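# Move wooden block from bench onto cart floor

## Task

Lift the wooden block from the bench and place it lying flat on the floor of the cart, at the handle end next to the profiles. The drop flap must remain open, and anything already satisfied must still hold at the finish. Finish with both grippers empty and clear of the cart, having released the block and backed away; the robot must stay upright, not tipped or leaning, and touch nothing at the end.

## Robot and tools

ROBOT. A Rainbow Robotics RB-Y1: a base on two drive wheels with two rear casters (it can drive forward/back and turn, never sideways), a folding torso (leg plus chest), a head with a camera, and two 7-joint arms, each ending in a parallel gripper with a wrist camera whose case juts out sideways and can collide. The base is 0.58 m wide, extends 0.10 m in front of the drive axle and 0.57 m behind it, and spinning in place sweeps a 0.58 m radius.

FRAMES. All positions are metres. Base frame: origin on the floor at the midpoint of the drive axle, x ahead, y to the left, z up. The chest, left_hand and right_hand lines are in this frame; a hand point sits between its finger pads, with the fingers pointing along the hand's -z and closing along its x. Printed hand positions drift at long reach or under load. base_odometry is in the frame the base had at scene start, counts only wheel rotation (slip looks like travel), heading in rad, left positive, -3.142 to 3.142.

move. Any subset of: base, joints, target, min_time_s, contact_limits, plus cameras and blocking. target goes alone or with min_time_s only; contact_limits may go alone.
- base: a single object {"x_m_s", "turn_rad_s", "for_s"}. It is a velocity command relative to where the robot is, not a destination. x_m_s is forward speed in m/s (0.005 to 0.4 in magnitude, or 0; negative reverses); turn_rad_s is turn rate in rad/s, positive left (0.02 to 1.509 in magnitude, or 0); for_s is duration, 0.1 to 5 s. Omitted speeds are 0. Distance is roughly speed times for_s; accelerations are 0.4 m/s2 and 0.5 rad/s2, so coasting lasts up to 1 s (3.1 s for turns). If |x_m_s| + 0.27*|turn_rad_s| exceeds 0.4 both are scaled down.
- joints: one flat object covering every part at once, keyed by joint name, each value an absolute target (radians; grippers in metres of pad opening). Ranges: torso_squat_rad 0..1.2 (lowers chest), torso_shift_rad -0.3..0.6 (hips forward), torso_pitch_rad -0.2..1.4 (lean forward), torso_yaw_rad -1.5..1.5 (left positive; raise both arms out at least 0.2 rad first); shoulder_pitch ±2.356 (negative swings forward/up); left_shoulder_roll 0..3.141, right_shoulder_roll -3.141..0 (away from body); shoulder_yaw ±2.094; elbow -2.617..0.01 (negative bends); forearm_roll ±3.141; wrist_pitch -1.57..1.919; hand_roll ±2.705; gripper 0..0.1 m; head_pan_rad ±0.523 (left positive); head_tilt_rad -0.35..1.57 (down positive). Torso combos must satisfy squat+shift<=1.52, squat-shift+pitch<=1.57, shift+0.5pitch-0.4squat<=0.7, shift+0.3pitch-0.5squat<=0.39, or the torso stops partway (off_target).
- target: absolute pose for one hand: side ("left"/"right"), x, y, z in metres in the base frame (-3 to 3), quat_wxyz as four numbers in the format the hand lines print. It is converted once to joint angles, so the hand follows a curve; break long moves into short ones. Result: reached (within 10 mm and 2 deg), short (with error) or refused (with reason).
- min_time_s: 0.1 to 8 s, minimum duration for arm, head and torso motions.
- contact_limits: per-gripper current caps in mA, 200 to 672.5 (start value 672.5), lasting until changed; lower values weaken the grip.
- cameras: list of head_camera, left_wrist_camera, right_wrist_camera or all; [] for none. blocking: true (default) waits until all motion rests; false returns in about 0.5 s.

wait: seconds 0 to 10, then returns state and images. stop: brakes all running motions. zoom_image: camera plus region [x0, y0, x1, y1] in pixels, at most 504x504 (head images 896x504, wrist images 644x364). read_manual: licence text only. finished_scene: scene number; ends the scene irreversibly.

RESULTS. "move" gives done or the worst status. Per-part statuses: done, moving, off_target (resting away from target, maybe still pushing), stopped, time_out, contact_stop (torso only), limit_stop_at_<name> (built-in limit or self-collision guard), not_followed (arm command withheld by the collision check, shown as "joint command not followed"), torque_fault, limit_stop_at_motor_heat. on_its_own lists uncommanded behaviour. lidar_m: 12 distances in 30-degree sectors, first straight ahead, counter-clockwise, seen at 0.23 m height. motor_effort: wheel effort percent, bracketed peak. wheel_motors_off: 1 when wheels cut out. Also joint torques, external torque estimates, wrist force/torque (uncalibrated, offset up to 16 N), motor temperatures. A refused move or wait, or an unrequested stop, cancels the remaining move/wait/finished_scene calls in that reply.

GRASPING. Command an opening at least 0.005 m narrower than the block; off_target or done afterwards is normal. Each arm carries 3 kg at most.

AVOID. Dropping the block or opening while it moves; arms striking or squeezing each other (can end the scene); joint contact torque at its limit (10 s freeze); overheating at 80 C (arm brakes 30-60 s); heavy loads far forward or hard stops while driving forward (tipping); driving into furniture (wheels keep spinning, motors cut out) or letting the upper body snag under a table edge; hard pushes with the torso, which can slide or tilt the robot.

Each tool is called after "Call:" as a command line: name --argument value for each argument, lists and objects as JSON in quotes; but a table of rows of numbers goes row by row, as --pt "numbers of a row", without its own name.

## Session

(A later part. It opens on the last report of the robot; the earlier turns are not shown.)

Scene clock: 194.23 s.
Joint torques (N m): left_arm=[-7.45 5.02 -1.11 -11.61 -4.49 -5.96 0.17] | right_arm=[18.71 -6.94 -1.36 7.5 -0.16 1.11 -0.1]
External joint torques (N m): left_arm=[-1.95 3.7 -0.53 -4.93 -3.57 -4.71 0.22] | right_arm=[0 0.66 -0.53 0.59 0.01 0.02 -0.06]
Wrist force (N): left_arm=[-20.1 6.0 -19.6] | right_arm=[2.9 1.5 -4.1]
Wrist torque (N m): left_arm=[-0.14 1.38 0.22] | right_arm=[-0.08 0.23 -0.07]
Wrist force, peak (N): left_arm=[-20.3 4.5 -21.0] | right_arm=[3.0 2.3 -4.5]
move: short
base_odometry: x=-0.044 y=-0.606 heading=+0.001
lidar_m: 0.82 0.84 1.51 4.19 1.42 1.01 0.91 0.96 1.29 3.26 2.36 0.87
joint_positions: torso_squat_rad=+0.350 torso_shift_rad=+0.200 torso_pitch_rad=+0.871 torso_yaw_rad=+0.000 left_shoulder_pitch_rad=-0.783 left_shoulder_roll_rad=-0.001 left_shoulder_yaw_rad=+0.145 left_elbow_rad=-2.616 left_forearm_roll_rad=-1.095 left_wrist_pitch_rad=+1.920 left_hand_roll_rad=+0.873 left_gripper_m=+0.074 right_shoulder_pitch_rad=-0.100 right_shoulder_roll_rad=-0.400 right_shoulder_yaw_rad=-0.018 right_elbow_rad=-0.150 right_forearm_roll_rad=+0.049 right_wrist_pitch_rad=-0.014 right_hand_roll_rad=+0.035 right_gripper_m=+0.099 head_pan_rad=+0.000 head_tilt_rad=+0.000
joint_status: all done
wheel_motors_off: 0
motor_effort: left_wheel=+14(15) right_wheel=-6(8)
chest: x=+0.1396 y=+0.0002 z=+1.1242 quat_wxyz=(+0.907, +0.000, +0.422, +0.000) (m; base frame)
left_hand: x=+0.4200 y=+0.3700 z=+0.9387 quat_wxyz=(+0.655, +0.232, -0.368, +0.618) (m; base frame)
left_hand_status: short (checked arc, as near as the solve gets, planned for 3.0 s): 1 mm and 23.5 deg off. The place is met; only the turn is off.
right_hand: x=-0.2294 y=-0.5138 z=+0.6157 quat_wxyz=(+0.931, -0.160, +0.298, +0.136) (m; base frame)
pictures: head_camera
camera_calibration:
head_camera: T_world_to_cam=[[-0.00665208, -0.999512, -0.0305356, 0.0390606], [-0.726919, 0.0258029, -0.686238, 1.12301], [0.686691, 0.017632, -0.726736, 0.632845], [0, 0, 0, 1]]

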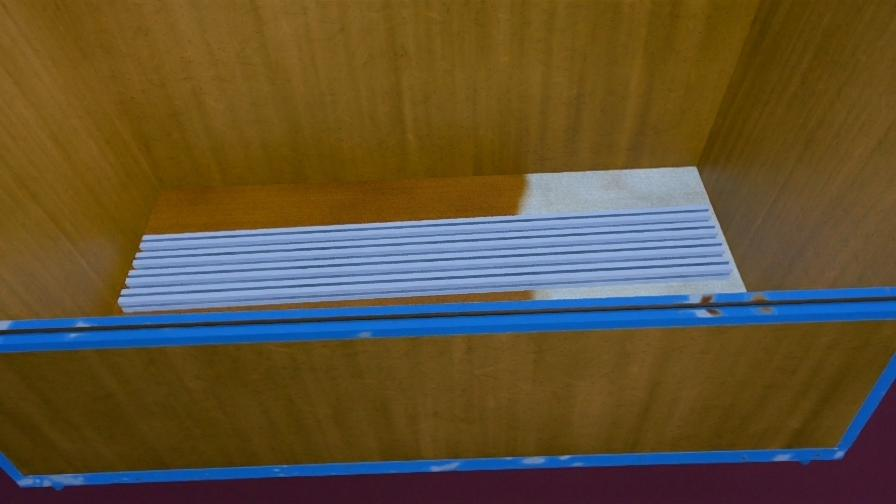

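Call:
move --target '{"side": "left", "x": 0.52, "y": 0.27, "z": 0.93, "quat_wxyz": [0.8924, 0.0991, -0.2391, 0.3697]}' --min_time_s 2.5 --cameras '[]'

Call:
move --target '{"side": "left", "x": 0.6, "y": 0.25, "z": 0.93, "quat_wxyz": [0.966, 0, -0.259, 0]}' --min_time_s 2.5 --cameras '["head_camera"]'

Call:
move --base '{"turn_rad_s": -0.4, "for_s": 0.87}' --cameras '[]'

Call:
move --base '{"x_m_s": 0.2, "for_s": 2.0}' --cameras '[]'

Call:
move --base '{"turn_rad_s": 0.4, "for_s": 0.87}' --cameras '["head_camera"]'

Scene clock: 211.23 s.
Joint torques (N m): left_arm=[-15.46 4.66 -3.11 -11.85 -1.68 -6.03 -0.4] | right_arm=[18.44 -6.55 -1.41 7.52 -0.33 1.18 0.06]
External joint torques (N m): left_arm=[-6.74 4 -1.92 -5.2 -1.26 -4.73 -0.36] | right_arm=[-0.26 1.06 -0.57 0.61 -0.16 0.09 0.09]
Wrist force (N): left_arm=[-17.0 2.9 -22.7] | right_arm=[2.7 2.1 -3.8]
Wrist torque (N m): left_arm=[-0.17 1.21 0.18] | right_arm=[-0.16 0.20 -0.08]
Wrist force, peak (N): left_arm=[-21.1 6.3 -20.7] | right_arm=[3.2 2.5 -4.4]
move: short
base_odometry: x=-0.044 y=-0.606 heading=+0.001
lidar_m: 0.82 0.85 1.50 4.19 1.41 1.01 0.92 0.96 1.27 3.25 2.37 0.85
joint_positions: torso_squat_rad=+0.350 torso_shift_rad=+0.200 torso_pitch_rad=+0.871 torso_yaw_rad=+0.000 left_shoulder_pitch_rad=-0.957 left_shoulder_roll_rad=-0.001 left_shoulder_yaw_rad=+0.120 left_elbow_rad=-2.541 left_forearm_roll_rad=-0.673 left_wrist_pitch_rad=+1.920 left_hand_roll_rad=+0.443 left_gripper_m=+0.074 right_shoulder_pitch_rad=-0.100 right_shoulder_roll_rad=-0.400 right_shoulder_yaw_rad=-0.018 right_elbow_rad=-0.150 right_forearm_roll_rad=+0.049 right_wrist_pitch_rad=-0.014 right_hand_roll_rad=+0.035 right_gripper_m=+0.099 head_pan_rad=+0.000 head_tilt_rad=+0.000
joint_status: all done
wheel_motors_off: 0
motor_effort: left_wheel=+14(16) right_wheel=-6(8)
chest: x=+0.1396 y=+0.0002 z=+1.1242 quat_wxyz=(+0.907, +0.000, +0.422, +0.000) (m; base frame)
left_hand: x=+0.5195 y=+0.2701 z=+0.9283 quat_wxyz=(+0.869, +0.100, -0.337, +0.349) (m; base frame)
left_hand_status: short (checked arc, as near as the solve gets, planned for 2.5 s): 2 mm and 11.8 deg off. The place is met; only the turn is off.
right_hand: x=-0.2294 y=-0.5138 z=+0.6157 quat_wxyz=(+0.931, -0.160, +0.298, +0.136) (m; base frame)
pictures: none

Scene clock: 214.07 s.
Joint torques (N m): left_arm=[-21.21 6.13 -3.82 -13.13 1.52 -5.72 -0.21] | right_arm=[18.73 -6.57 -1.43 7.46 -0.34 1.03 -0.01]
External joint torques (N m): left_arm=[-8.39 2.55 -1.06 -6.23 1.19 -4.5 -0.18] | right_arm=[0.03 1.03 -0.6 0.55 -0.18 -0.06 0.03]
Wrist force (N): left_arm=[-15.5 1.2 -24.4] | right_arm=[2.6 1.7 -3.3]
Wrist torque (N m): left_arm=[-0.44 1.14 0.14] | right_arm=[-0.09 0.22 -0.09]
Wrist force, peak (N): left_arm=[-17.7 3.4 -24.2] | right_arm=[3.7 1.9 -4.4]
move: short
base_odometry: x=-0.044 y=-0.606 heading=+0.001
lidar_m: 0.82 0.85 1.51 4.19 1.41 0.99 0.92 0.95 1.28 3.24 2.35 0.86
joint_positions: torso_squat_rad=+0.350 torso_shift_rad=+0.200 torso_pitch_rad=+0.871 torso_yaw_rad=+0.000 left_shoulder_pitch_rad=-1.260 left_shoulder_roll_rad=-0.001 left_shoulder_yaw_rad=+0.551 left_elbow_rad=-2.312 left_forearm_roll_rad=-0.190 left_wrist_pitch_rad=+1.920 left_hand_roll_rad=-0.344 left_gripper_m=+0.074 right_shoulder_pitch_rad=-0.100 right_shoulder_roll_rad=-0.400 right_shoulder_yaw_rad=-0.018 right_elbow_rad=-0.150 right_forearm_roll_rad=+0.049 right_wrist_pitch_rad=-0.014 right_hand_roll_rad=+0.035 right_gripper_m=+0.099 head_pan_rad=+0.000 head_tilt_rad=+0.000
joint_status: all done
wheel_motors_off: 0
motor_effort: left_wheel=+15(15) right_wheel=-6(7)
chest: x=+0.1396 y=+0.0002 z=+1.1242 quat_wxyz=(+0.907, +0.000, +0.422, +0.000) (m; base frame)
left_hand: x=+0.5995 y=+0.2499 z=+0.9279 quat_wxyz=(+0.952, +0.019, -0.307, +0.005) (m; base frame)
left_hand_status: short (checked arc, as near as the solve gets, planned for 2.5 s): 2 mm and 6.1 deg off. The place is met; only the turn is off.
right_hand: x=-0.2294 y=-0.5138 z=+0.6157 quat_wxyz=(+0.931, -0.160, +0.298, +0.136) (m; base frame)
pictures: head_camera
camera_calibration:
head_camera: T_world_to_cam=[[-0.00664824, -0.999512, -0.030527, 0.0390557], [-0.726912, 0.0257943, -0.686246, 1.12302], [0.686699, 0.0176281, -0.726728, 0.632842], [0, 0, 0, 1]]

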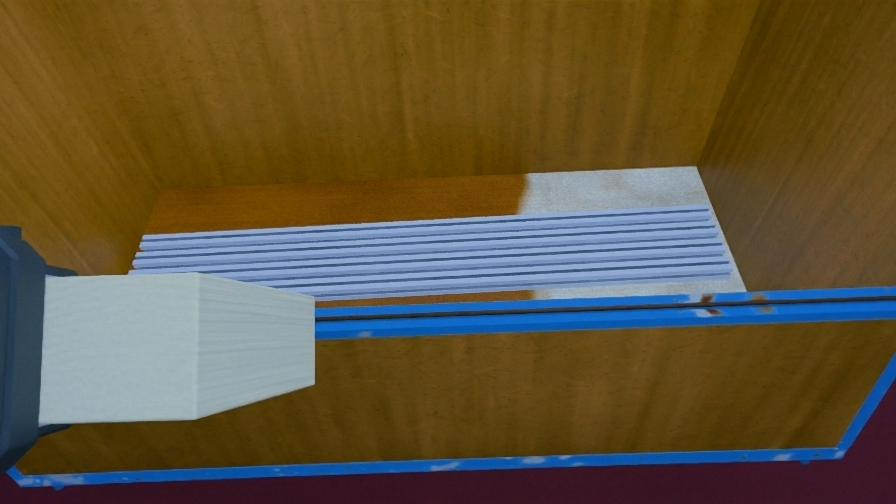

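Scene clock: 216.10 s.
Joint torques (N m): left_arm=[-20.92 5.82 -4.67 -13.18 1.52 -5.56 -0.33] | right_arm=[18.75 -6.94 -1.38 7.54 -0.32 1.17 0]
External joint torques (N m): left_arm=[-8.1 2.23 -1.91 -6.28 1.19 -4.34 -0.29] | right_arm=[0.05 0.66 -0.54 0.64 -0.15 0.08 0.03]
Wrist force (N): left_arm=[-16.4 0.6 -24.6] | right_arm=[2.6 2.0 -3.9]
Wrist torque (N m): left_arm=[-0.44 1.06 0.18] | right_arm=[-0.13 0.20 -0.06]
Wrist force, peak (N): left_arm=[-15.6 1.3 -25.2] | right_arm=[2.9 2.2 -4.7]
move: done
base_odometry: x=-0.044 y=-0.606 heading=-0.345
lidar_m: 0.83 0.83 0.91 2.15 2.43 1.21 0.94 0.93 1.01 1.55 4.17 2.02
base_status: done (sent for 0.87 of 0.87 s)
joint_positions: torso_squat_rad=+0.350 torso_shift_rad=+0.200 torso_pitch_rad=+0.871 torso_yaw_rad=+0.000 left_shoulder_pitch_rad=-1.261 left_shoulder_roll_rad=-0.001 left_shoulder_yaw_rad=+0.551 left_elbow_rad=-2.312 left_forearm_roll_rad=-0.189 left_wrist_pitch_rad=+1.920 left_hand_roll_rad=-0.344 left_gripper_m=+0.074 right_shoulder_pitch_rad=-0.100 right_shoulder_roll_rad=-0.400 right_shoulder_yaw_rad=-0.018 right_elbow_rad=-0.150 right_forearm_roll_rad=+0.049 right_wrist_pitch_rad=-0.014 right_hand_roll_rad=+0.035 right_gripper_m=+0.099 head_pan_rad=+0.000 head_tilt_rad=+0.000
wheel_motors_off: 0
motor_effort: left_wheel=+18(32) right_wheel=-7(23)
chest: x=+0.1396 y=+0.0002 z=+1.1242 quat_wxyz=(+0.907, +0.000, +0.422, +0.000) (m; base frame)
left_hand: x=+0.5995 y=+0.2500 z=+0.9279 quat_wxyz=(+0.952, +0.019, -0.307, +0.005) (m; base frame)
right_hand: x=-0.2293 y=-0.5137 z=+0.6156 quat_wxyz=(+0.931, -0.160, +0.298, +0.136) (m; base frame)
pictures: none

Scene clock: 218.97 s.
Joint torques (N m): left_arm=[-20.13 6.2 -4.52 -13.6 1.48 -5.47 -0.29] | right_arm=[19.43 -6.92 -1.33 7.71 -0.26 1.11 0]
External joint torques (N m): left_arm=[-7.31 2.61 -1.76 -6.7 1.14 -4.25 -0.26] | right_arm=[0.72 0.68 -0.49 0.81 -0.1 0.02 0.03]
Wrist force (N): left_arm=[-15.7 1.0 -25.2] | right_arm=[3.1 2.3 -3.9]
Wrist torque (N m): left_arm=[-0.43 1.11 0.19] | right_arm=[-0.19 0.26 -0.09]
Wrist force, peak (N): left_arm=[-16.1 0.3 -25.5] | right_arm=[2.9 3.2 -4.2]
move: done
base_odometry: x=+0.332 y=-0.741 heading=-0.344
lidar_m: 0.45 0.44 0.49 0.78 3.40 1.67 1.31 1.29 1.42 2.20 3.22 0.56
base_status: done (sent for 2 of 2 s)
joint_positions: torso_squat_rad=+0.350 torso_shift_rad=+0.200 torso_pitch_rad=+0.871 torso_yaw_rad=+0.000 left_shoulder_pitch_rad=-1.261 left_shoulder_roll_rad=-0.001 left_shoulder_yaw_rad=+0.551 left_elbow_rad=-2.312 left_forearm_roll_rad=-0.190 left_wrist_pitch_rad=+1.920 left_hand_roll_rad=-0.344 left_gripper_m=+0.074 right_shoulder_pitch_rad=-0.100 right_shoulder_roll_rad=-0.400 right_shoulder_yaw_rad=-0.018 right_elbow_rad=-0.150 right_forearm_roll_rad=+0.049 right_wrist_pitch_rad=-0.014 right_hand_roll_rad=+0.035 right_gripper_m=+0.099 head_pan_rad=+0.000 head_tilt_rad=+0.000
wheel_motors_off: 0
motor_effort: left_wheel=+2(44) right_wheel=-2(26)
chest: x=+0.1397 y=+0.0002 z=+1.1242 quat_wxyz=(+0.907, +0.000, +0.422, +0.000) (m; base frame)
left_hand: x=+0.5996 y=+0.2500 z=+0.9279 quat_wxyz=(+0.952, +0.019, -0.307, +0.005) (m; base frame)
right_hand: x=-0.2292 y=-0.5137 z=+0.6155 quat_wxyz=(+0.931, -0.160, +0.298, +0.136) (m; base frame)
pictures: none

Scene clock: 221.00 s.
Joint torques (N m): left_arm=[-20.23 5.92 -4.78 -13.9 1.68 -5.49 -0.27] | right_arm=[19.74 -6.77 -1.39 7.94 -0.24 1.08 -0.12]
External joint torques (N m): left_arm=[-7.4 2.33 -2.02 -7 1.35 -4.27 -0.24] | right_arm=[1.04 0.83 -0.56 1.04 -0.07 -0.01 -0.09]
Wrist force (N): left_arm=[-14.7 1.3 -23.9] | right_arm=[3.0 2.0 -3.9]
Wrist torque (N m): left_arm=[-0.38 1.22 0.18] | right_arm=[-0.12 0.24 -0.06]
Wrist force, peak (N): left_arm=[-15.5 0.4 -25.5] | right_arm=[3.2 1.9 -4.4]
move: done
base_odometry: x=+0.332 y=-0.741 heading=+0.002
lidar_m: 0.44 0.46 0.63 4.39 1.95 1.39 1.29 1.34 1.79 4.54 1.81 0.47
base_status: done (sent for 0.87 of 0.87 s)
joint_positions: torso_squat_rad=+0.350 torso_shift_rad=+0.200 torso_pitch_rad=+0.871 torso_yaw_rad=+0.000 left_shoulder_pitch_rad=-1.261 left_shoulder_roll_rad=-0.001 left_shoulder_yaw_rad=+0.551 left_elbow_rad=-2.312 left_forearm_roll_rad=-0.190 left_wrist_pitch_rad=+1.920 left_hand_roll_rad=-0.344 left_gripper_m=+0.074 right_shoulder_pitch_rad=-0.100 right_shoulder_roll_rad=-0.400 right_shoulder_yaw_rad=-0.018 right_elbow_rad=-0.150 right_forearm_roll_rad=+0.049 right_wrist_pitch_rad=-0.014 right_hand_roll_rad=+0.035 right_gripper_m=+0.099 head_pan_rad=+0.000 head_tilt_rad=+0.000
wheel_motors_off: 0
motor_effort: left_wheel=-4(33) right_wheel=+14(26)
chest: x=+0.1397 y=+0.0002 z=+1.1242 quat_wxyz=(+0.907, +0.000, +0.422, +0.000) (m; base frame)
left_hand: x=+0.5995 y=+0.2500 z=+0.9279 quat_wxyz=(+0.952, +0.019, -0.307, +0.005) (m; base frame)
right_hand: x=-0.2292 y=-0.5137 z=+0.6155 quat_wxyz=(+0.931, -0.160, +0.298, +0.136) (m; base frame)
pictures: head_camera
camera_calibration:
head_camera: T_world_to_cam=[[-0.00663151, -0.999512, -0.0305347, 0.0390691], [-0.726989, 0.0257854, -0.686165, 1.12295], [0.686617, 0.017648, -0.726805, 0.63289], [0, 0, 0, 1]]

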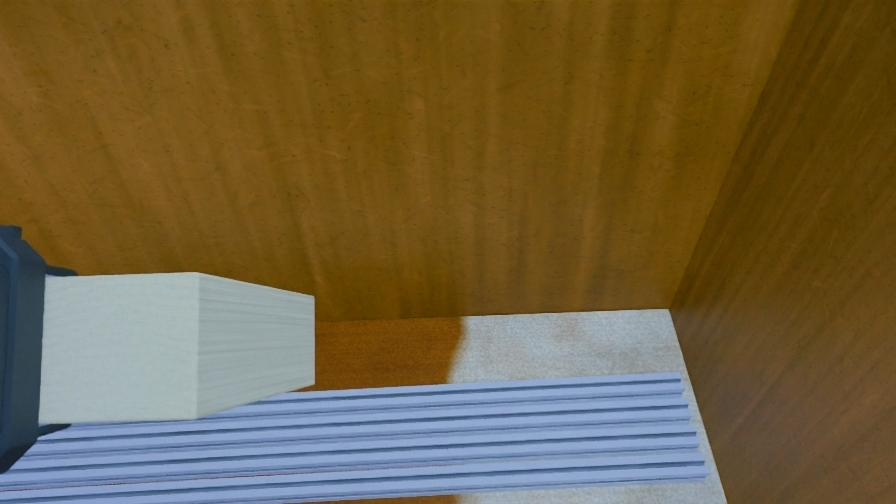

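Call:
move --joints '{"torso_squat_rad": 0.8, "head_tilt_rad": 0.35, "head_pan_rad": 0.3}' --cameras '["head_camera"]'

Call:
move --target '{"side": "left", "x": 0.6, "y": 0.25, "z": 0.69, "quat_wxyz": [0.966, 0, -0.259, 0]}' --min_time_s 2.5 --cameras '["head_camera"]'

Scene clock: 225.00 s.
Joint torques (N m): left_arm=[-20.53 5.85 -4.57 -13.65 1.58 -5.55 -0.34] | right_arm=[19.48 -6.68 -1.48 7.78 -0.4 1.17 -0.19]
External joint torques (N m): left_arm=[-7.7 2.26 -1.8 -6.75 1.25 -4.33 -0.31] | right_arm=[0.78 0.92 -0.65 0.88 -0.23 0.08 -0.16]
Wrist force (N): left_arm=[-15.2 0.5 -24.7] | right_arm=[2.7 2.5 -3.6]
Wrist torque (N m): left_arm=[-0.37 1.15 0.18] | right_arm=[-0.20 0.21 -0.04]
Wrist force, peak (N): left_arm=[-16.8 1.2 -25.7] | right_arm=[3.3 2.4 -4.4]
move: done
base_odometry: x=+0.332 y=-0.741 heading=+0.002
lidar_m: 0.45 0.47 0.63 4.40 1.95 1.39 1.29 1.33 1.79 4.55 1.83 0.48
joint_positions: torso_squat_rad=+0.800 torso_shift_rad=+0.200 torso_pitch_rad=+0.871 torso_yaw_rad=+0.000 left_shoulder_pitch_rad=-1.261 left_shoulder_roll_rad=-0.001 left_shoulder_yaw_rad=+0.551 left_elbow_rad=-2.312 left_forearm_roll_rad=-0.190 left_wrist_pitch_rad=+1.920 left_hand_roll_rad=-0.344 left_gripper_m=+0.074 right_shoulder_pitch_rad=-0.100 right_shoulder_roll_rad=-0.400 right_shoulder_yaw_rad=-0.018 right_elbow_rad=-0.150 right_forearm_roll_rad=+0.049 right_wrist_pitch_rad=-0.014 right_hand_roll_rad=+0.035 right_gripper_m=+0.099 head_pan_rad=+0.300 head_tilt_rad=+0.350
joint_status: all done
wheel_motors_off: 0
motor_effort: left_wheel=-6(7) right_wheel=+16(19)
chest: x=+0.1058 y=+0.0002 z=+0.9578 quat_wxyz=(+0.907, +0.000, +0.422, +0.000) (m; base frame)
left_hand: x=+0.5657 y=+0.2500 z=+0.7615 quat_wxyz=(+0.952, +0.019, -0.307, +0.005) (m; base frame)
right_hand: x=-0.2630 y=-0.5138 z=+0.4491 quat_wxyz=(+0.931, -0.160, +0.298, +0.136) (m; base frame)
pictures: head_camera
camera_calibration:
head_camera: T_world_to_cam=[[0.17309, -0.95213, -0.251969, 0.221542], [-0.914791, -0.0606188, -0.399353, 0.728613], [0.364962, 0.299623, -0.881493, 0.788444], [0, 0, 0, 1]]

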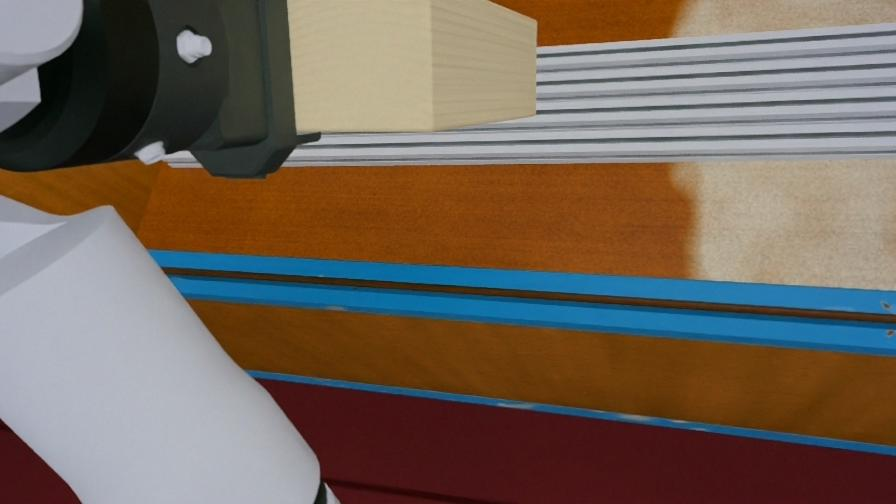

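Scene clock: 227.83 s.
Joint torques (N m): left_arm=[-21.47 7.56 -3.67 -15.08 1.75 -4.98 0.22] | right_arm=[19.28 -7.03 -1.24 7.94 -0.29 1.25 0.06]
External joint torques (N m): left_arm=[-7.2 3 -0.81 -6.63 1.42 -3.93 0.24] | right_arm=[0.58 0.57 -0.4 1.03 -0.13 0.16 0.09]
Wrist force (N): left_arm=[-13.5 1.5 -25.6] | right_arm=[3.2 2.3 -4.1]
Wrist torque (N m): left_arm=[-0.25 0.92 0.17] | right_arm=[-0.15 0.28 -0.08]
Wrist force, peak (N): left_arm=[-13.1 2.5 -26.7] | right_arm=[2.9 2.7 -4.3]
move: done
base_odometry: x=+0.332 y=-0.741 heading=+0.002
lidar_m: 0.45 0.46 0.64 4.39 1.94 1.39 1.30 1.33 1.78 4.53 1.80 0.48
joint_positions: torso_squat_rad=+0.800 torso_shift_rad=+0.200 torso_pitch_rad=+0.871 torso_yaw_rad=+0.000 left_shoulder_pitch_rad=-1.257 left_shoulder_roll_rad=+0.028 left_shoulder_yaw_rad=+0.595 left_elbow_rad=-1.996 left_forearm_roll_rad=-0.131 left_wrist_pitch_rad=+1.729 left_hand_roll_rad=-0.316 left_gripper_m=+0.074 right_shoulder_pitch_rad=-0.100 right_shoulder_roll_rad=-0.400 right_shoulder_yaw_rad=-0.018 right_elbow_rad=-0.150 right_forearm_roll_rad=+0.049 right_wrist_pitch_rad=-0.014 right_hand_roll_rad=+0.035 right_gripper_m=+0.099 head_pan_rad=+0.300 head_tilt_rad=+0.350
joint_status: all done
wheel_motors_off: 0
motor_effort: left_wheel=-6(7) right_wheel=+16(20)
chest: x=+0.1058 y=+0.0002 z=+0.9578 quat_wxyz=(+0.907, +0.000, +0.422, +0.000) (m; base frame)
left_hand: x=+0.5989 y=+0.2498 z=+0.6884 quat_wxyz=(+0.967, +0.000, -0.257, +0.000) (m; base frame)
left_hand_status: reached (checked arc, planned for 2.5 s): 2 mm and 0.3 deg off.
right_hand: x=-0.2630 y=-0.5138 z=+0.4491 quat_wxyz=(+0.931, -0.160, +0.298, +0.136) (m; base frame)
pictures: head_camera
camera_calibration:
head_camera: T_world_to_cam=[[0.17309, -0.95213, -0.251968, 0.221542], [-0.914791, -0.0606187, -0.399353, 0.728613], [0.364962, 0.299622, -0.881493, 0.788444], [0, 0, 0, 1]]

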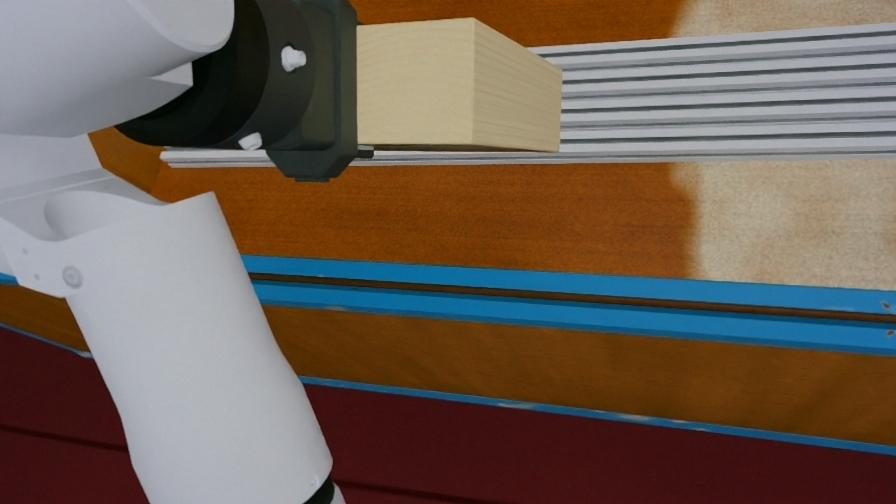

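Call:
move --target '{"side": "left", "x": 0.62, "y": 0.3, "z": 0.7, "quat_wxyz": [0.8924, 0.0991, -0.2391, 0.3697]}' --min_time_s 2.5 --cameras '["head_camera"]'

Call:
move --target '{"side": "left", "x": 0.64, "y": 0.4, "z": 0.7, "quat_wxyz": [0.683, 0.183, -0.183, 0.683]}' --min_time_s 2.5 --cameras '["head_camera"]'

Scene clock: 235.33 s.
Joint torques (N m): left_arm=[-25.46 7.54 -7.07 -14.12 -1.93 -4.75 0.16] | right_arm=[19.45 -6.64 -1.37 7.76 -0.28 1.07 -0.01]
External joint torques (N m): left_arm=[-8.29 2.66 -2.78 -5.9 -1.59 -3.74 0.19] | right_arm=[0.75 0.96 -0.53 0.86 -0.12 -0.02 0.02]
Wrist force (N): left_arm=[-13.4 1.7 -26.3] | right_arm=[3.0 2.4 -3.9]
Wrist torque (N m): left_arm=[-0.35 0.92 0.15] | right_arm=[-0.18 0.22 -0.07]
Wrist force, peak (N): left_arm=[-12.4 2.6 -27.4] | right_arm=[2.9 2.8 -4.1]
move: done
base_odometry: x=+0.332 y=-0.741 heading=+0.002
lidar_m: 0.44 0.47 0.64 4.40 1.97 1.41 1.29 1.34 1.78 4.54 1.84 0.48
joint_positions: torso_squat_rad=+0.800 torso_shift_rad=+0.200 torso_pitch_rad=+0.871 torso_yaw_rad=+0.000 left_shoulder_pitch_rad=-1.456 left_shoulder_roll_rad=+0.009 left_shoulder_yaw_rad=+0.615 left_elbow_rad=-1.764 left_forearm_roll_rad=-0.642 left_wrist_pitch_rad=+1.653 left_hand_roll_rad=+0.361 left_gripper_m=+0.074 right_shoulder_pitch_rad=-0.100 right_shoulder_roll_rad=-0.400 right_shoulder_yaw_rad=-0.018 right_elbow_rad=-0.150 right_forearm_roll_rad=+0.049 right_wrist_pitch_rad=-0.014 right_hand_roll_rad=+0.035 right_gripper_m=+0.099 head_pan_rad=+0.300 head_tilt_rad=+0.350
joint_status: all done
wheel_motors_off: 0
motor_effort: left_wheel=-7(7) right_wheel=+18(19)
chest: x=+0.1058 y=+0.0002 z=+0.9578 quat_wxyz=(+0.907, +0.000, +0.422, +0.000) (m; base frame)
left_hand: x=+0.6188 y=+0.2998 z=+0.6988 quat_wxyz=(+0.893, +0.098, -0.239, +0.368) (m; base frame)
left_hand_status: reached (checked arc, planned for 2.5 s): 2 mm and 0.2 deg off.
right_hand: x=-0.2630 y=-0.5138 z=+0.4491 quat_wxyz=(+0.931, -0.160, +0.298, +0.136) (m; base frame)
pictures: head_camera
camera_calibration:
head_camera: T_world_to_cam=[[0.17309, -0.95213, -0.251969, 0.221542], [-0.914791, -0.0606186, -0.399352, 0.728613], [0.364961, 0.299623, -0.881493, 0.788443], [0, 0, 0, 1]]

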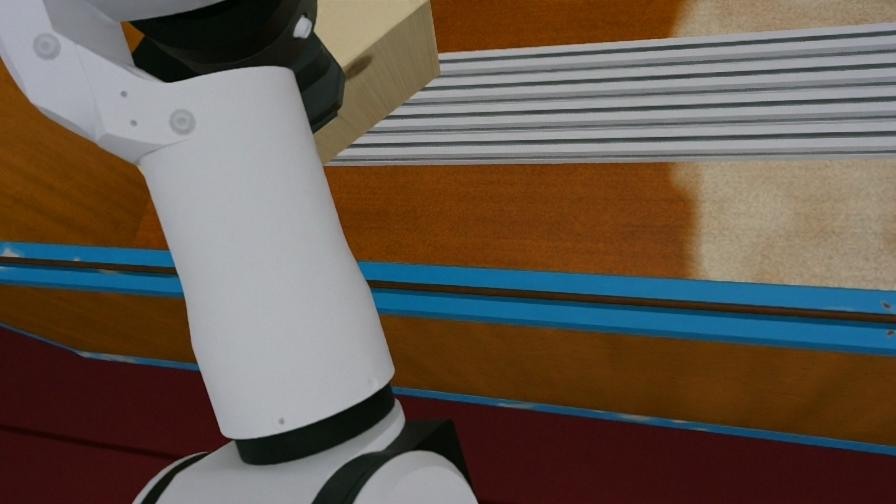

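Scene clock: 238.17 s.
Joint torques (N m): left_arm=[-28.29 12.9 -7.22 -12.84 -4.14 -2.14 0.06] | right_arm=[19.15 -7.21 -1.27 7.57 -0.19 1.18 -0.07]
External joint torques (N m): left_arm=[-7.14 3.48 -3.1 -4.47 -3.28 -1.67 0.09] | right_arm=[0.45 0.39 -0.44 0.67 -0.02 0.09 -0.04]
Wrist force (N): left_arm=[-12.6 1.4 -26.2] | right_arm=[2.6 1.8 -4.0]
Wrist torque (N m): left_arm=[-0.41 0.98 0.16] | right_arm=[-0.10 0.16 -0.07]
Wrist force, peak (N): left_arm=[-15.1 0.9 -26.3] | right_arm=[3.1 2.5 -4.3]
move: done
base_odometry: x=+0.332 y=-0.741 heading=+0.002
lidar_m: 0.45 0.48 0.63 4.40 1.94 1.38 1.30 1.33 1.79 4.54 1.82 0.48
joint_positions: torso_squat_rad=+0.800 torso_shift_rad=+0.200 torso_pitch_rad=+0.871 torso_yaw_rad=+0.000 left_shoulder_pitch_rad=-1.763 left_shoulder_roll_rad=+0.326 left_shoulder_yaw_rad=+0.779 left_elbow_rad=-1.071 left_forearm_roll_rad=-0.890 left_wrist_pitch_rad=+1.653 left_hand_roll_rad=+1.128 left_gripper_m=+0.074 right_shoulder_pitch_rad=-0.100 right_shoulder_roll_rad=-0.400 right_shoulder_yaw_rad=-0.018 right_elbow_rad=-0.150 right_forearm_roll_rad=+0.049 right_wrist_pitch_rad=-0.014 right_hand_roll_rad=+0.035 right_gripper_m=+0.099 head_pan_rad=+0.300 head_tilt_rad=+0.350
joint_status: all done
wheel_motors_off: 0
motor_effort: left_wheel=-7(7) right_wheel=+17(19)
chest: x=+0.1058 y=+0.0002 z=+0.9578 quat_wxyz=(+0.907, +0.000, +0.422, +0.000) (m; base frame)
left_hand: x=+0.6390 y=+0.3994 z=+0.6984 quat_wxyz=(+0.684, +0.183, -0.182, +0.682) (m; base frame)
left_hand_status: reached (checked arc, planned for 2.5 s): 2 mm and 0.2 deg off.
right_hand: x=-0.2630 y=-0.5138 z=+0.4491 quat_wxyz=(+0.931, -0.160, +0.298, +0.136) (m; base frame)
pictures: head_camera
camera_calibration:
head_camera: T_world_to_cam=[[0.173076, -0.952143, -0.251931, 0.221513], [-0.914792, -0.0606212, -0.39935, 0.728611], [0.364966, 0.299582, -0.881505, 0.788453], [0, 0, 0, 1]]

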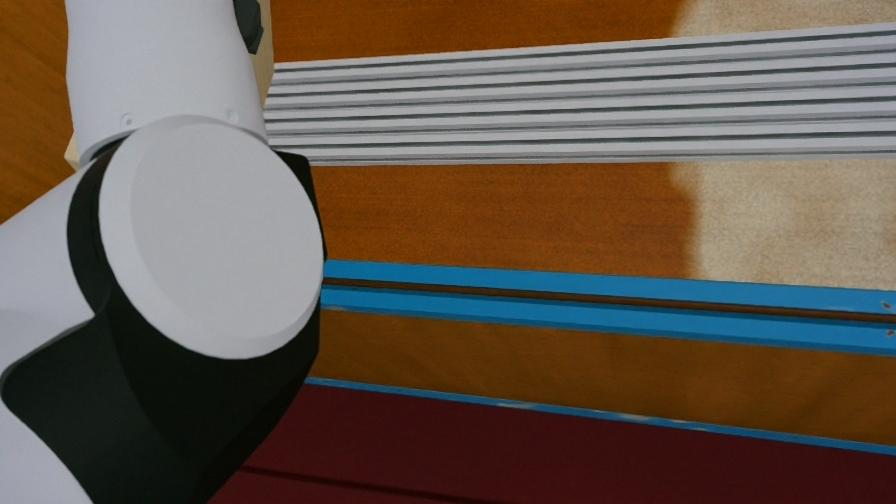

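Call:
move --base '{"x_m_s": 0.12, "for_s": 1.67}' --cameras '[]'

Call:
move --target '{"side": "left", "x": 0.54, "y": 0.44, "z": 0.69, "quat_wxyz": [0.683, 0.183, -0.183, 0.683]}' --min_time_s 2.5 --cameras '[]'

Call:
move --target '{"side": "left", "x": 0.437, "y": 0.46, "z": 0.68, "quat_wxyz": [0.683, 0.183, -0.183, 0.683]}' --min_time_s 2.5

Scene clock: 242.40 s.
Joint torques (N m): left_arm=[-27.33 13.23 -8.04 -13.5 -4.17 -1.93 0.05] | right_arm=[19.61 -7.04 -1.18 8.02 -0.24 1.14 -0.01]
External joint torques (N m): left_arm=[-6.17 3.81 -3.93 -5.13 -3.31 -1.47 0.08] | right_arm=[0.91 0.56 -0.34 1.11 -0.07 0.05 0.02]
Wrist force (N): left_arm=[-13.0 1.3 -26.0] | right_arm=[2.9 2.4 -3.6]
Wrist torque (N m): left_arm=[-0.32 0.95 0.13] | right_arm=[-0.14 0.21 -0.07]
Wrist force, peak (N): left_arm=[-13.3 0.5 -27.5] | right_arm=[3.4 2.1 -4.2]
move: done
base_odometry: x=+0.532 y=-0.740 heading=+0.001
lidar_m: 0.24 0.26 0.38 2.06 2.25 1.61 1.49 1.54 2.07 4.70 0.36 0.25
base_status: done (sent for 1.67 of 1.67 s)
joint_positions: torso_squat_rad=+0.800 torso_shift_rad=+0.200 torso_pitch_rad=+0.871 torso_yaw_rad=+0.000 left_shoulder_pitch_rad=-1.763 left_shoulder_roll_rad=+0.326 left_shoulder_yaw_rad=+0.780 left_elbow_rad=-1.071 left_forearm_roll_rad=-0.890 left_wrist_pitch_rad=+1.653 left_hand_roll_rad=+1.128 left_gripper_m=+0.074 right_shoulder_pitch_rad=-0.100 right_shoulder_roll_rad=-0.400 right_shoulder_yaw_rad=-0.018 right_elbow_rad=-0.150 right_forearm_roll_rad=+0.049 right_wrist_pitch_rad=-0.014 right_hand_roll_rad=+0.035 right_gripper_m=+0.099 head_pan_rad=+0.300 head_tilt_rad=+0.350
wheel_motors_off: 0
motor_effort: left_wheel=-3(23) right_wheel=+3(45)
chest: x=+0.1058 y=+0.0002 z=+0.9578 quat_wxyz=(+0.907, +0.000, +0.422, +0.000) (m; base frame)
left_hand: x=+0.6390 y=+0.3993 z=+0.6983 quat_wxyz=(+0.684, +0.183, -0.182, +0.682) (m; base frame)
right_hand: x=-0.2630 y=-0.5138 z=+0.4491 quat_wxyz=(+0.931, -0.160, +0.298, +0.136) (m; base frame)
pictures: none

Scene clock: 245.23 s.
Joint torques (N m): left_arm=[-20.25 13.68 -7.31 -14.3 -3.2 -3.22 -0.35] | right_arm=[19.22 -6.77 -1.51 7.88 -0.32 1.25 -0.1]
External joint torques (N m): left_arm=[-4.46 4.5 -3.16 -6.21 -2.48 -2.5 -0.32] | right_arm=[0.52 0.84 -0.68 0.97 -0.15 0.16 -0.06]
Wrist force (N): left_arm=[-13.3 1.4 -26.6] | right_arm=[2.9 2.1 -3.8]
Wrist torque (N m): left_arm=[-0.34 0.89 0.16] | right_arm=[-0.14 0.24 -0.05]
Wrist force, peak (N): left_arm=[-14.6 2.1 -26.5] | right_arm=[3.0 2.5 -4.2]
move: done
base_odometry: x=+0.532 y=-0.740 heading=+0.001
lidar_m: 0.24 0.26 0.36 2.06 2.26 1.61 1.48 1.54 2.08 4.69 0.37 0.27
joint_positions: torso_squat_rad=+0.800 torso_shift_rad=+0.200 torso_pitch_rad=+0.871 torso_yaw_rad=+0.000 left_shoulder_pitch_rad=-1.476 left_shoulder_roll_rad=+0.192 left_shoulder_yaw_rad=+0.848 left_elbow_rad=-1.654 left_forearm_roll_rad=-0.841 left_wrist_pitch_rad=+1.757 left_hand_roll_rad=+0.833 left_gripper_m=+0.074 right_shoulder_pitch_rad=-0.100 right_shoulder_roll_rad=-0.400 right_shoulder_yaw_rad=-0.018 right_elbow_rad=-0.150 right_forearm_roll_rad=+0.049 right_wrist_pitch_rad=-0.014 right_hand_roll_rad=+0.035 right_gripper_m=+0.099 head_pan_rad=+0.300 head_tilt_rad=+0.350
joint_status: all done
wheel_motors_off: 0
motor_effort: left_wheel=-2(4) right_wheel=+1(4)
chest: x=+0.1058 y=+0.0002 z=+0.9578 quat_wxyz=(+0.907, +0.000, +0.422, +0.000) (m; base frame)
left_hand: x=+0.5391 y=+0.4394 z=+0.6893 quat_wxyz=(+0.683, +0.185, -0.180, +0.684) (m; base frame)
left_hand_status: reached (checked arc, planned for 2.5 s): 1 mm and 0.4 deg off.
right_hand: x=-0.2630 y=-0.5138 z=+0.4491 quat_wxyz=(+0.931, -0.160, +0.298, +0.136) (m; base frame)
pictures: none

Scene clock: 248.07 s.
Joint torques (N m): left_arm=[-13 12.73 -4.51 -14.47 -2.46 -3.73 -0.29] | right_arm=[19.5 -6.85 -1.56 7.8 -0.32 1.14 0.02]
External joint torques (N m): left_arm=[-2.62 4.89 -1.27 -6.51 -1.9 -2.86 -0.26] | right_arm=[0.81 0.76 -0.73 0.9 -0.16 0.05 0.06]
Wrist force (N): left_arm=[-12.4 2.0 -25.9] | right_arm=[2.9 2.2 -3.7]
Wrist torque (N m): left_arm=[-0.39 1.03 0.17] | right_arm=[-0.15 0.26 -0.07]
Wrist force, peak (N): left_arm=[-14.0 1.3 -26.8] | right_arm=[3.4 2.5 -4.1]
move: done
base_odometry: x=+0.532 y=-0.740 heading=+0.001
lidar_m: 0.25 0.27 0.36 2.05 2.26 1.61 1.50 1.55 2.07 4.69 0.37 0.26
joint_positions: torso_squat_rad=+0.800 torso_shift_rad=+0.200 torso_pitch_rad=+0.871 torso_yaw_rad=+0.000 left_shoulder_pitch_rad=-1.240 left_shoulder_roll_rad=+0.059 left_shoulder_yaw_rad=+0.948 left_elbow_rad=-2.073 left_forearm_roll_rad=-0.741 left_wrist_pitch_rad=+1.793 left_hand_roll_rad=+0.625 left_gripper_m=+0.074 right_shoulder_pitch_rad=-0.100 right_shoulder_roll_rad=-0.400 right_shoulder_yaw_rad=-0.018 right_elbow_rad=-0.150 right_forearm_roll_rad=+0.049 right_wrist_pitch_rad=-0.014 right_hand_roll_rad=+0.035 right_gripper_m=+0.099 head_pan_rad=+0.300 head_tilt_rad=+0.350
joint_status: all done
wheel_motors_off: 0
motor_effort: left_wheel=-4(4) right_wheel=+3(5)
chest: x=+0.1058 y=+0.0002 z=+0.9578 quat_wxyz=(+0.907, +0.000, +0.422, +0.000) (m; base frame)
left_hand: x=+0.4366 y=+0.4593 z=+0.6790 quat_wxyz=(+0.683, +0.183, -0.181, +0.683) (m; base frame)
left_hand_status: reached (checked arc, planned for 2.5 s): 1 mm and 0.2 deg off.
right_hand: x=-0.2630 y=-0.5138 z=+0.4491 quat_wxyz=(+0.931, -0.160, +0.298, +0.136) (m; base frame)
pictures: head_camera, left_wrist_camera, right_wrist_camera
camera_calibration:
head_camera: T_world_to_cam=[[0.173085, -0.952162, -0.251852, 0.221469], [-0.914778, -0.0606515, -0.399378, 0.728628], [0.364997, 0.299515, -0.881515, 0.788456], [0, 0, 0, 1]]
left_wrist_camera: T_world_to_cam=[[-0.0255846, 0.871229, 0.490209, -0.722427], [0.889267, -0.204177, 0.409287, -0.54332], [0.456673, 0.446398, -0.769532, 0.190602], [0, 0, 0, 1]]
right_wrist_camera: T_world_to_cam=[[-0.788168, -0.193928, 0.584109, -0.570496], [-0.071351, 0.971452, 0.226252, 0.405821], [-0.61131, 0.136648, -0.779505, 0.331716], [0, 0, 0, 1]]

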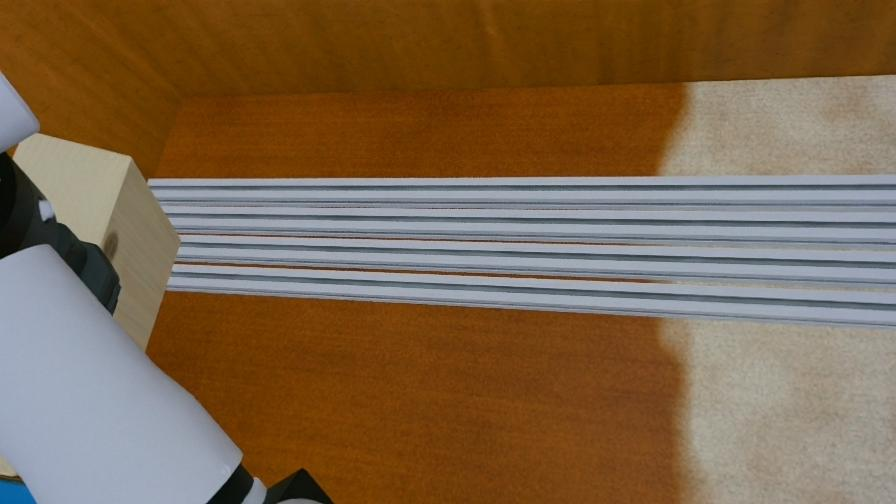

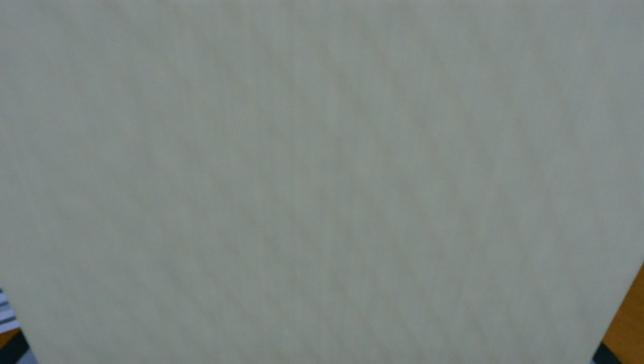

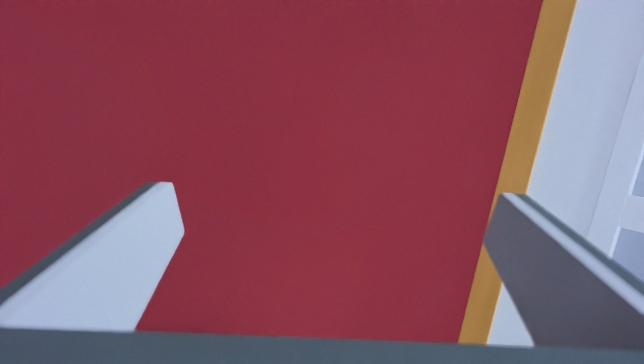

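Call:
zoom_image --camera "head_camera" --region '[0, 100, 320, 380]'

Scaled by 1.575 from the camera's 896x504 image, which has a finer 1280x720 frame.

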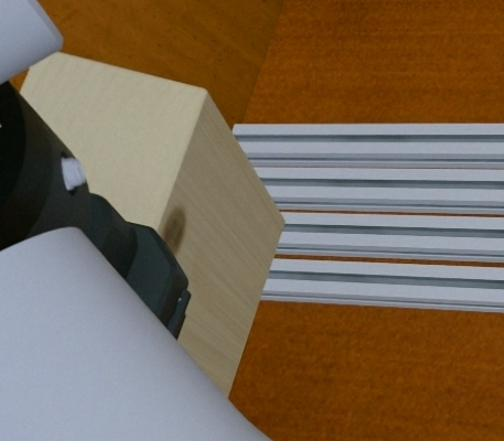

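Call:
move --target '{"side": "left", "x": 0.435, "y": 0.55, "z": 0.62, "quat_wxyz": [0.674, 0.2135, -0.1521, 0.6906]}' --min_time_s 2.5 --cameras '["head_camera"]'

Call:
zoom_image --camera "head_camera" --region '[0, 50, 448, 500]'

Scene clock: 263.13 s.
Joint torques (N m): left_arm=[-11.29 19.26 -3.37 -14.89 -3.4 -3.36 0.1] | right_arm=[19.68 -6.87 -1.47 7.98 -0.4 1.2 0.02]
External joint torques (N m): left_arm=[-1.59 6.65 -1.01 -5.8 -2.66 -2.64 0.13] | right_arm=[0.99 0.74 -0.64 1.07 -0.23 0.11 0.05]
Wrist force (N): left_arm=[-13.3 -0.3 -25.7] | right_arm=[2.9 2.2 -4.0]
Wrist torque (N m): left_arm=[-0.57 0.90 0.10] | right_arm=[-0.15 0.22 -0.06]
Wrist force, peak (N): left_arm=[-12.7 1.2 -27.0] | right_arm=[3.2 2.4 -4.1]
move: done
base_odometry: x=+0.532 y=-0.740 heading=+0.001
lidar_m: 0.25 0.26 0.36 2.06 2.25 1.61 1.49 1.54 2.06 4.70 0.38 0.26
joint_positions: torso_squat_rad=+0.800 torso_shift_rad=+0.200 torso_pitch_rad=+0.871 torso_yaw_rad=+0.000 left_shoulder_pitch_rad=-1.209 left_shoulder_roll_rad=+0.281 left_shoulder_yaw_rad=+1.086 left_elbow_rad=-1.647 left_forearm_roll_rad=-0.621 left_wrist_pitch_rad=+1.592 left_hand_roll_rad=+0.701 left_gripper_m=+0.074 right_shoulder_pitch_rad=-0.100 right_shoulder_roll_rad=-0.400 right_shoulder_yaw_rad=-0.018 right_elbow_rad=-0.150 right_forearm_roll_rad=+0.049 right_wrist_pitch_rad=-0.014 right_hand_roll_rad=+0.035 right_gripper_m=+0.099 head_pan_rad=+0.300 head_tilt_rad=+0.350
joint_status: all done
wheel_motors_off: 0
motor_effort: left_wheel=-2(4) right_wheel=+1(5)
chest: x=+0.1058 y=+0.0002 z=+0.9578 quat_wxyz=(+0.907, +0.000, +0.422, +0.000) (m; base frame)
left_hand: x=+0.4346 y=+0.5488 z=+0.6185 quat_wxyz=(+0.675, +0.213, -0.150, +0.691) (m; base frame)
left_hand_status: reached (checked arc, planned for 2.5 s): 2 mm and 0.2 deg off.
right_hand: x=-0.2630 y=-0.5138 z=+0.4492 quat_wxyz=(+0.931, -0.160, +0.298, +0.136) (m; base frame)
pictures: head_camera
camera_calibration:
head_camera: T_world_to_cam=[[0.173059, -0.952196, -0.251739, 0.221385], [-0.914754, -0.0606532, -0.399433, 0.72867], [0.36507, 0.299405, -0.881522, 0.78847], [0, 0, 0, 1]]

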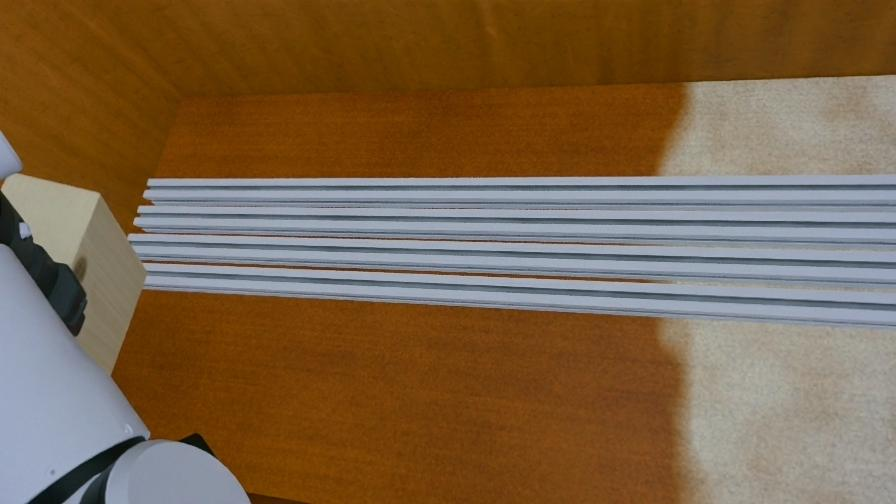

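Scaled by 1.120 from the camera's 896x504 image, which has a finer 1280x720 frame.

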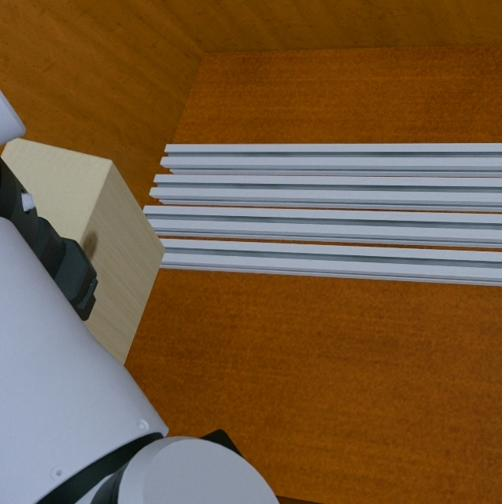

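Call:
move --target '{"side": "left", "x": 0.403, "y": 0.585, "z": 0.66, "quat_wxyz": [0.674, 0.2135, -0.1521, 0.6906]}' --min_time_s 2 --cameras '[]'

Call:
move --joints '{"torso_squat_rad": 0.95, "torso_shift_rad": 0.3, "head_pan_rad": 0.45}' --min_time_s 2 --cameras '["head_camera"]'

Scene clock: 270.00 s.
Joint torques (N m): left_arm=[4.53 24.17 5.5 -15.77 -10.64 -1.38 -2.19] | right_arm=[19.51 -7.02 -1.04 7.93 -0.25 1.04 -0.15]
External joint torques (N m): left_arm=[12.67 10.06 7.53 -6.9 -10.01 -0.55 -2.17] | right_arm=[0.82 0.6 -0.2 1.02 -0.09 -0.05 -0.12]
Wrist force (N): left_arm=[-20.6 -27.6 -21.3] | right_arm=[2.6 2.2 -3.9]
Wrist torque (N m): left_arm=[-1.40 1.50 1.94] | right_arm=[-0.17 0.21 -0.06]
Wrist force, peak (N): left_arm=[-23.7 -34.9 -18.2] | right_arm=[3.1 2.2 -4.3]
move: done
base_odometry: x=+0.532 y=-0.740 heading=+0.001
lidar_m: 0.24 0.26 0.35 2.06 2.24 1.62 1.49 1.54 2.07 4.71 0.37 0.27
joint_positions: torso_squat_rad=+0.800 torso_shift_rad=+0.200 torso_pitch_rad=+0.871 torso_yaw_rad=-0.001 left_shoulder_pitch_rad=-1.182 left_shoulder_roll_rad=+0.362 left_shoulder_yaw_rad=+1.161 left_elbow_rad=-1.750 left_forearm_roll_rad=-0.557 left_wrist_pitch_rad=+1.690 left_hand_roll_rad=+0.552 left_gripper_m=+0.074 right_shoulder_pitch_rad=-0.100 right_shoulder_roll_rad=-0.400 right_shoulder_yaw_rad=-0.018 right_elbow_rad=-0.150 right_forearm_roll_rad=+0.049 right_wrist_pitch_rad=-0.014 right_hand_roll_rad=+0.035 right_gripper_m=+0.099 head_pan_rad=+0.300 head_tilt_rad=+0.350
joint_status: all done
wheel_motors_off: 0
motor_effort: left_wheel=-27(27) right_wheel=+9(10)
chest: x=+0.1058 y=+0.0001 z=+0.9578 quat_wxyz=(+0.907, +0.000, +0.422, +0.000) (m; base frame)
left_hand: x=+0.4057 y=+0.5824 z=+0.6586 quat_wxyz=(+0.676, +0.210, -0.152, +0.690) (m; base frame)
left_hand_status: reached (checked arc, planned for 2.0 s): 4 mm and 0.4 deg off.
right_hand: x=-0.2633 y=-0.5138 z=+0.4492 quat_wxyz=(+0.931, -0.160, +0.298, +0.136) (m; base frame)
pictures: none

Scene clock: 272.30 s.
Joint torques (N m): left_arm=[-9.26 20.54 -2.74 -15.08 -3.16 -3.65 -0.26] | right_arm=[19.47 -6.96 -1.39 7.85 -0.2 1.26 0.01]
External joint torques (N m): left_arm=[-1.2 6.4 -0.74 -6.21 -2.52 -2.82 -0.24] | right_arm=[0.78 0.65 -0.56 0.95 -0.03 0.17 0.04]
Wrist force (N): left_arm=[-12.7 -0.8 -26.1] | right_arm=[2.8 2.5 -3.7]
Wrist torque (N m): left_arm=[-0.36 0.95 0.03] | right_arm=[-0.21 0.26 -0.09]
Wrist force, peak (N): left_arm=[-19.7 -28.2 -20.9] | right_arm=[3.1 2.7 -4.3]
move: done
base_odometry: x=+0.532 y=-0.740 heading=+0.001
lidar_m: 0.24 0.26 0.36 2.05 2.26 1.61 1.48 1.55 2.08 4.71 0.38 0.25
joint_positions: torso_squat_rad=+0.950 torso_shift_rad=+0.300 torso_pitch_rad=+0.871 torso_yaw_rad=+0.000 left_shoulder_pitch_rad=-1.179 left_shoulder_roll_rad=+0.363 left_shoulder_yaw_rad=+1.163 left_elbow_rad=-1.751 left_forearm_roll_rad=-0.559 left_wrist_pitch_rad=+1.690 left_hand_roll_rad=+0.551 left_gripper_m=+0.074 right_shoulder_pitch_rad=-0.100 right_shoulder_roll_rad=-0.400 right_shoulder_yaw_rad=-0.018 right_elbow_rad=-0.150 right_forearm_roll_rad=+0.049 right_wrist_pitch_rad=-0.014 right_hand_roll_rad=+0.035 right_gripper_m=+0.099 head_pan_rad=+0.450 head_tilt_rad=+0.350
joint_status: all done
wheel_motors_off: 0
motor_effort: left_wheel=-6(27) right_wheel=+6(12)
chest: x=+0.1291 y=+0.0002 z=+0.8689 quat_wxyz=(+0.907, +0.000, +0.422, +0.000) (m; base frame)
left_hand: x=+0.4263 y=+0.5839 z=+0.5697 quat_wxyz=(+0.675, +0.213, -0.151, +0.691) (m; base frame)
right_hand: x=-0.2396 y=-0.5138 z=+0.3602 quat_wxyz=(+0.931, -0.160, +0.298, +0.136) (m; base frame)
pictures: head_camera
camera_calibration:
head_camera: T_world_to_cam=[[0.262539, -0.896118, -0.357835, 0.272519], [-0.906777, -0.10234, -0.409002, 0.721504], [0.329893, 0.431856, -0.839447, 0.670757], [0, 0, 0, 1]]

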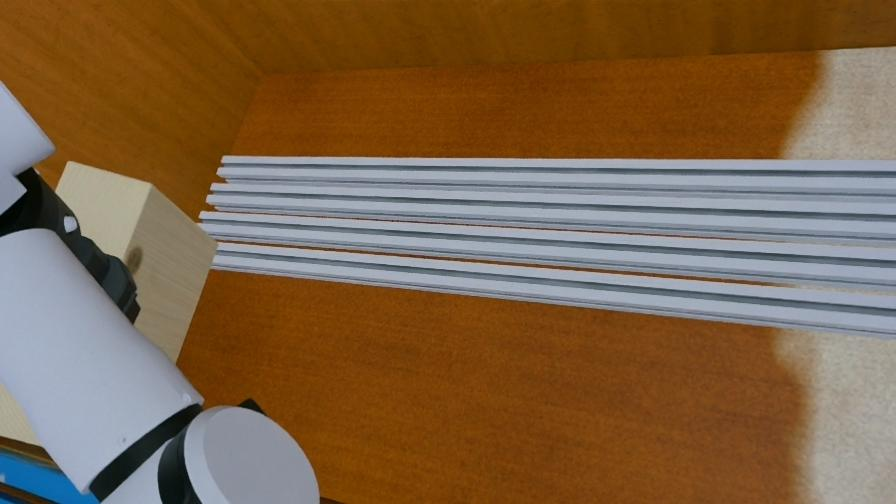

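Call:
move --target '{"side": "left", "x": 0.428, "y": 0.584, "z": 0.57, "quat_wxyz": [0.6588, 0.2569, -0.1069, 0.699]}' --min_time_s 2 --cameras '["head_camera"]'

Call:
zoom_image --camera "head_camera" --region '[0, 50, 448, 500]'

Scene clock: 279.50 s.
Joint torques (N m): left_arm=[-11.42 21.97 -4.99 -14.14 -4.47 -2.32 0.28] | right_arm=[19.31 -6.79 -1.48 7.94 -0.32 1.26 -0.03]
External joint torques (N m): left_arm=[-2.24 7.28 -2.9 -5.33 -3.61 -1.66 0.3] | right_arm=[0.62 0.82 -0.64 1.04 -0.15 0.17 0]
Wrist force (N): left_arm=[-12.7 -4.8 -25.3] | right_arm=[3.5 2.1 -3.4]
Wrist torque (N m): left_arm=[-0.62 0.92 0.07] | right_arm=[-0.15 0.31 -0.04]
Wrist force, peak (N): left_arm=[-12.6 -0.7 -27.0] | right_arm=[3.1 2.8 -4.2]
move: done
base_odometry: x=+0.532 y=-0.740 heading=+0.001
lidar_m: 0.24 0.25 0.36 2.06 2.24 1.61 1.49 1.54 2.06 4.70 0.37 0.27
joint_positions: torso_squat_rad=+0.950 torso_shift_rad=+0.300 torso_pitch_rad=+0.871 torso_yaw_rad=+0.000 left_shoulder_pitch_rad=-1.223 left_shoulder_roll_rad=+0.415 left_shoulder_yaw_rad=+1.108 left_elbow_rad=-1.616 left_forearm_roll_rad=-0.681 left_wrist_pitch_rad=+1.735 left_hand_roll_rad=+0.617 left_gripper_m=+0.074 right_shoulder_pitch_rad=-0.100 right_shoulder_roll_rad=-0.400 right_shoulder_yaw_rad=-0.018 right_elbow_rad=-0.150 right_forearm_roll_rad=+0.049 right_wrist_pitch_rad=-0.014 right_hand_roll_rad=+0.035 right_gripper_m=+0.099 head_pan_rad=+0.450 head_tilt_rad=+0.350
joint_status: all done
wheel_motors_off: 0
motor_effort: left_wheel=-6(7) right_wheel=+5(7)
chest: x=+0.1291 y=+0.0002 z=+0.8689 quat_wxyz=(+0.907, +0.000, +0.422, +0.000) (m; base frame)
left_hand: x=+0.4275 y=+0.5830 z=+0.5685 quat_wxyz=(+0.660, +0.256, -0.105, +0.699) (m; base frame)
left_hand_status: reached (checked arc, planned for 2.0 s): 2 mm and 0.2 deg off.
right_hand: x=-0.2396 y=-0.5138 z=+0.3602 quat_wxyz=(+0.931, -0.160, +0.298, +0.136) (m; base frame)
pictures: head_camera
camera_calibration:
head_camera: T_world_to_cam=[[0.262551, -0.89612, -0.357822, 0.272514], [-0.906775, -0.102358, -0.409001, 0.721504], [0.329888, 0.431847, -0.839453, 0.670759], [0, 0, 0, 1]]

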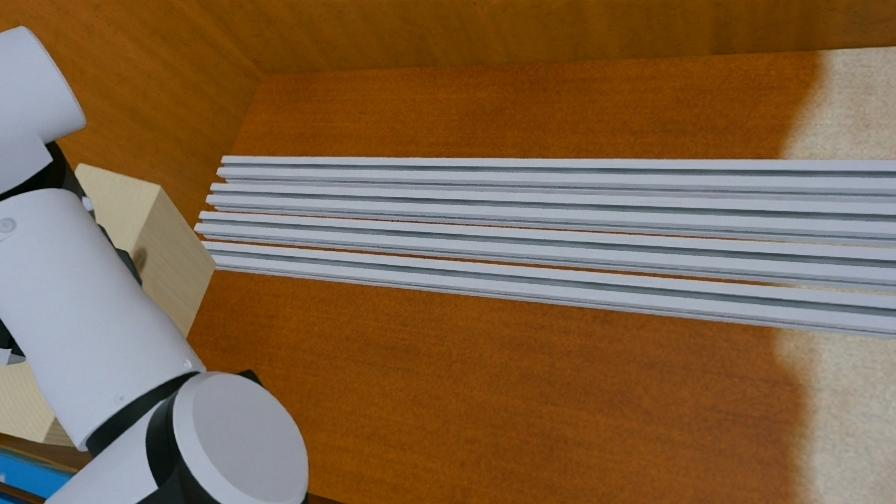

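Scaled by 1.120 from the camera's 896x504 image, which has a finer 1280x720 frame.

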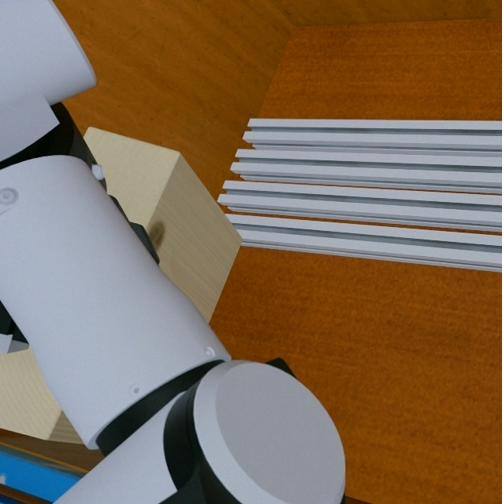

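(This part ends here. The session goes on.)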